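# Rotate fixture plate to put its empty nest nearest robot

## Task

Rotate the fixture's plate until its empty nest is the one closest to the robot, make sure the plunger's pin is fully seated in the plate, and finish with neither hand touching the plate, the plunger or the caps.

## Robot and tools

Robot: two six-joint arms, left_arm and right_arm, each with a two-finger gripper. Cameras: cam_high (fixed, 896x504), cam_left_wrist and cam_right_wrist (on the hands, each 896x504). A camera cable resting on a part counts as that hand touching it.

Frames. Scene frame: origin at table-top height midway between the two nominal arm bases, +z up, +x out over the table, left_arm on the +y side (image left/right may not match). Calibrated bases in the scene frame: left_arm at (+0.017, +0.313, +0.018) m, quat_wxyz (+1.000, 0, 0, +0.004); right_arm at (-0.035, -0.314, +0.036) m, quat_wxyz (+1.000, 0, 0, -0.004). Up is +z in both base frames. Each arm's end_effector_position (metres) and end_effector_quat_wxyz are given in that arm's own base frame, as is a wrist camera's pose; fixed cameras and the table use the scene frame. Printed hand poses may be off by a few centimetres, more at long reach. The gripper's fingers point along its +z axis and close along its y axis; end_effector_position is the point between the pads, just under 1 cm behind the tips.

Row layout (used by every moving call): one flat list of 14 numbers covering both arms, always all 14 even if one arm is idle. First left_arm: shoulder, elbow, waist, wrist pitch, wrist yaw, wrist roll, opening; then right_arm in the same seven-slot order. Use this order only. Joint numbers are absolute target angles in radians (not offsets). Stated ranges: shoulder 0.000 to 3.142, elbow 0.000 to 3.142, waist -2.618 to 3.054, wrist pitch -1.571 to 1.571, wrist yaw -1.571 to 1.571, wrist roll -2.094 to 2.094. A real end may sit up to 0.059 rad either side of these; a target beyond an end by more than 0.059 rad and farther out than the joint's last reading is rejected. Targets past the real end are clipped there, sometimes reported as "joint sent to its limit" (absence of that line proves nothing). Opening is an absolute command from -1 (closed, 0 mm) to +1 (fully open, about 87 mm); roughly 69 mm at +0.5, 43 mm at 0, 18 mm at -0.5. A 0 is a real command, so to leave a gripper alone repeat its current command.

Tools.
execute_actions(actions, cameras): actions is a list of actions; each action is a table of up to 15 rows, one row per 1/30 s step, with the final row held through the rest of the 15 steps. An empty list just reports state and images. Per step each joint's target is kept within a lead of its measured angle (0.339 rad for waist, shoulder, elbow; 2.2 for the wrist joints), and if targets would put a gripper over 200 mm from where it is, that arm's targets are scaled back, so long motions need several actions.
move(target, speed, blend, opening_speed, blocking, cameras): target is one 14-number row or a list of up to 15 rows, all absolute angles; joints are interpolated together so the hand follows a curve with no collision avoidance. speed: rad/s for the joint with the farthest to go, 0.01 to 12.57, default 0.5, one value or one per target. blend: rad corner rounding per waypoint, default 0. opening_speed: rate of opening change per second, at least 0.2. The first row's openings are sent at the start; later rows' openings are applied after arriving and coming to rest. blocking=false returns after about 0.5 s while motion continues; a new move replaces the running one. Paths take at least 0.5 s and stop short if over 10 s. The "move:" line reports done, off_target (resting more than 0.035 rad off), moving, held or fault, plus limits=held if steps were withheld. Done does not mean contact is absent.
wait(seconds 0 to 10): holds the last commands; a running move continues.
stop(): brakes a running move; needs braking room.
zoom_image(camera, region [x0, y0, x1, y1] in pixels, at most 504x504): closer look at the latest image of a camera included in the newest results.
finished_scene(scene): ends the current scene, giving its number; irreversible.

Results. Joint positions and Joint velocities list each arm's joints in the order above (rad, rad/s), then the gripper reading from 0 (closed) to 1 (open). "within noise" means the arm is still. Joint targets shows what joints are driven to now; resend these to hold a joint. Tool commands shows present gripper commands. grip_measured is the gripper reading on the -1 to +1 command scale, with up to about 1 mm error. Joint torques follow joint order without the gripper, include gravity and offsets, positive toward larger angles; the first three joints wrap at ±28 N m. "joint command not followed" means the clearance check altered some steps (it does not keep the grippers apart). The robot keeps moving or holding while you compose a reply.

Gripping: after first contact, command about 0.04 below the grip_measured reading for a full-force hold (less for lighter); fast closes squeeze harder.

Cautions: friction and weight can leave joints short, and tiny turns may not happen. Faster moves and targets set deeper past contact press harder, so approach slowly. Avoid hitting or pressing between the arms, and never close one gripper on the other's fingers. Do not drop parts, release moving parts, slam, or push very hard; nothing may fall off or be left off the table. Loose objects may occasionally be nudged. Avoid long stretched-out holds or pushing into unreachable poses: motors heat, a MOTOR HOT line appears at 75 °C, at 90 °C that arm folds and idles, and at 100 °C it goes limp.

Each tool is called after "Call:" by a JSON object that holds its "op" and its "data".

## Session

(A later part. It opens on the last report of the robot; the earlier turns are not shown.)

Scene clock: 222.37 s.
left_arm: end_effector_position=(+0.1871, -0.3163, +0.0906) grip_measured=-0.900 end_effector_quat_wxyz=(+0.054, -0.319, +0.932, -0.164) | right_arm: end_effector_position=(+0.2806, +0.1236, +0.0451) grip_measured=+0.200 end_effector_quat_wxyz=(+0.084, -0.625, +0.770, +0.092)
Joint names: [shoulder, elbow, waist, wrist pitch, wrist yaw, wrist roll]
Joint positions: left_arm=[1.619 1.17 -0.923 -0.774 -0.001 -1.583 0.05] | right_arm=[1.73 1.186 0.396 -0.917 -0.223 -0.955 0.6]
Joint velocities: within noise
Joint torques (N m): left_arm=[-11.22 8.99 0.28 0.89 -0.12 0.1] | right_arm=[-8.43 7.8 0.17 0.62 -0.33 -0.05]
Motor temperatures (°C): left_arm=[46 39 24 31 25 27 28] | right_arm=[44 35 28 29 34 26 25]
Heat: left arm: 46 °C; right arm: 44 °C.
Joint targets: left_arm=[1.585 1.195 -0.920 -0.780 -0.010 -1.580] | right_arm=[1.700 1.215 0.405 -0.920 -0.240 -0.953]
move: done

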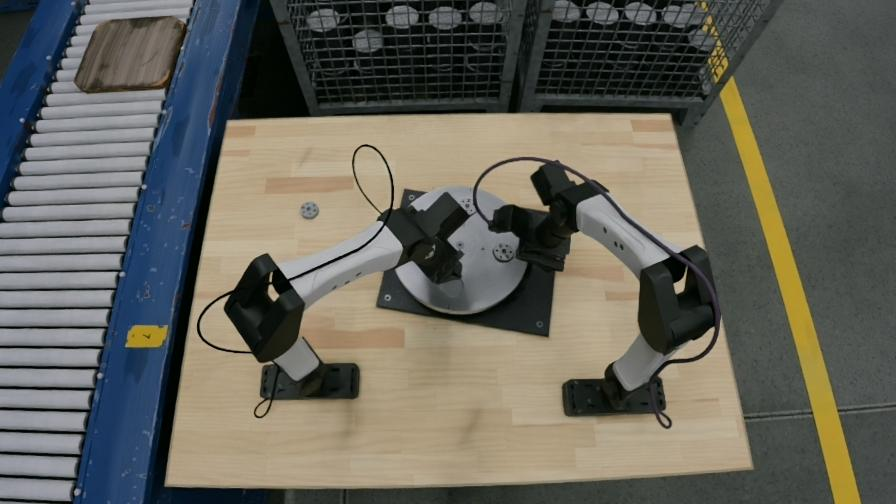

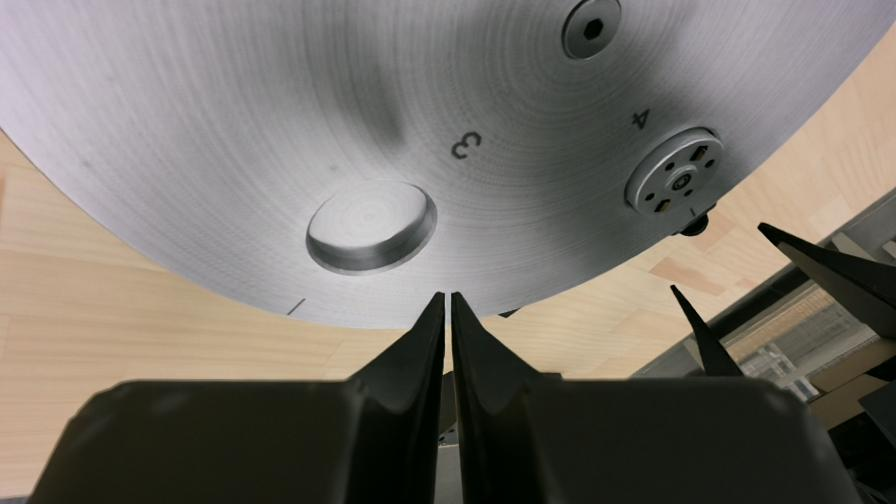

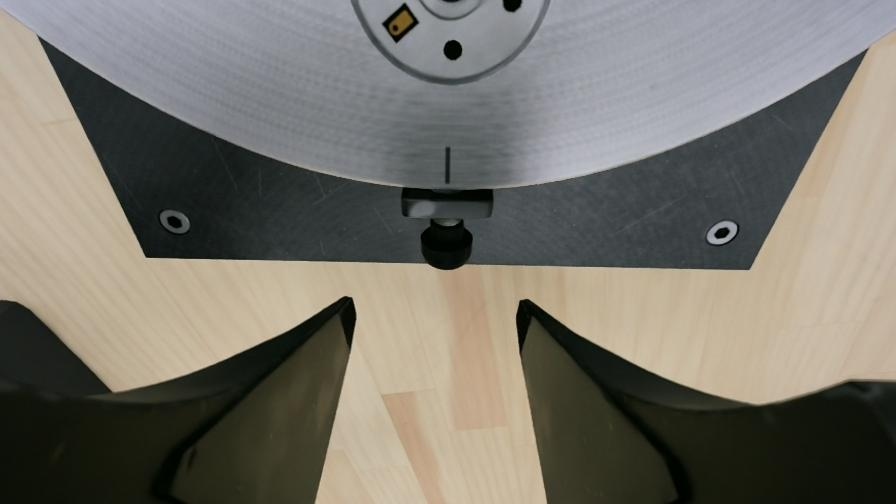

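Call:
{"op": "move", "data": {"target": [[1.4, 1.3, -0.85, -1.05, -0.01, -1.58, -0.9, 1.5, 1.3, 0.35, -1.1, -0.2, -0.953, 0.2], [1.2, 1.3, -0.4, -1.2, -0.01, -1.58, -0.9, 1.3, 1.3, 0.1, -1.2, -0.1, -0.953, 0.2]], "speed": 0.4, "blend": 0.1}}

Call:
{"op": "zoom_image", "data": {"camera": "cam_high", "region": [350, 160, 600, 350]}}

Scene clock: 225.13 s.
left_arm: end_effector_position=(+0.2358, -0.1472, +0.2092) grip_measured=-0.900 end_effector_quat_wxyz=(+0.118, -0.541, +0.813, -0.181) | right_arm: end_effector_position=(+0.2588, +0.0124, +0.1704) grip_measured=+0.200 end_effector_quat_wxyz=(+0.168, -0.506, +0.846, -0.018)
Joint names: [shoulder, elbow, waist, wrist pitch, wrist yaw, wrist roll]
Joint positions: left_arm=[1.215 1.274 -0.409 -1.194 -0.002 -1.583 0.05] | right_arm=[1.316 1.268 0.106 -1.199 -0.107 -0.955 0.6]
Joint velocities: within noise
Joint torques (N m): left_arm=[-5.24 9.02 0.8 1.04 -0.11 0.1] | right_arm=[-4.62 8.38 -0.95 1 -0.07 -0.03]
Motor temperatures (°C): left_arm=[46 39 24 30 25 27 28] | right_arm=[44 35 28 29 33 26 25]
Heat: left arm: 46 °C; right arm: 44 °C.
Joint targets: left_arm=[1.200 1.300 -0.400 -1.200 -0.010 -1.580] | right_arm=[1.300 1.300 0.100 -1.200 -0.100 -0.953]
move: done

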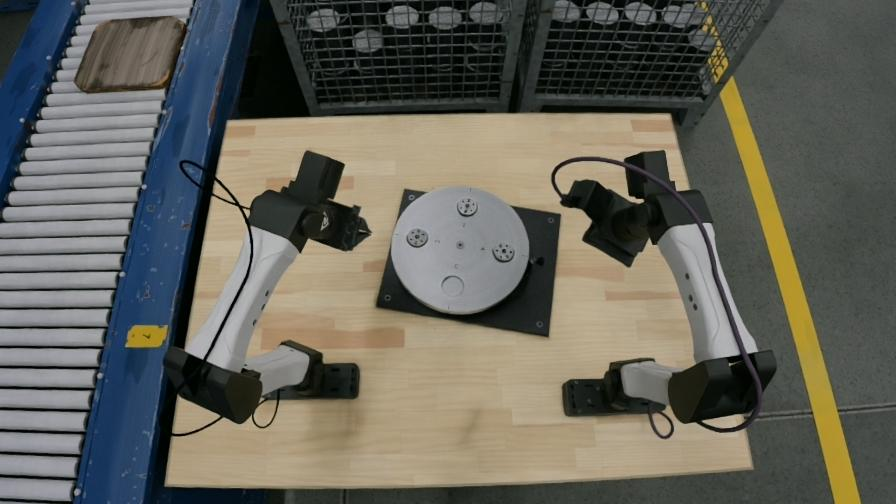

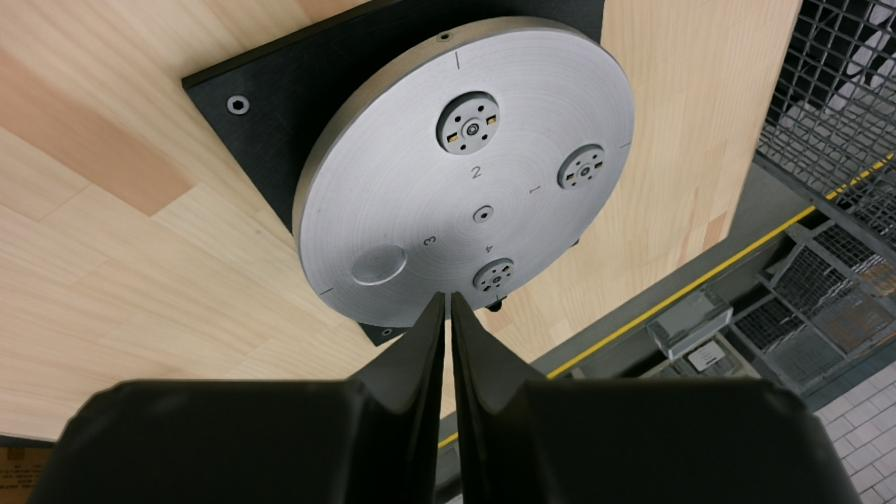

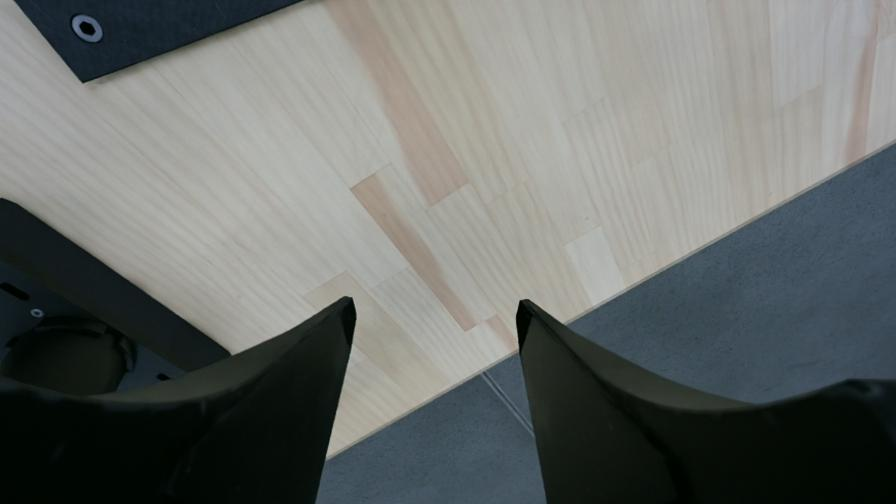

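Scaled by 2.016 from the camera's 896x504 image, which has a finer 1280x720 frame.

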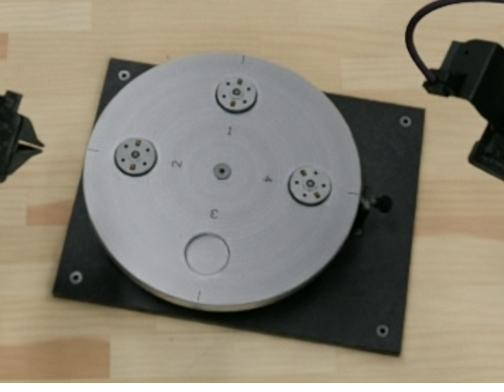

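Call:
{"op": "finished_scene", "data": {"scene": 1}}

The scene is finished: the task was done.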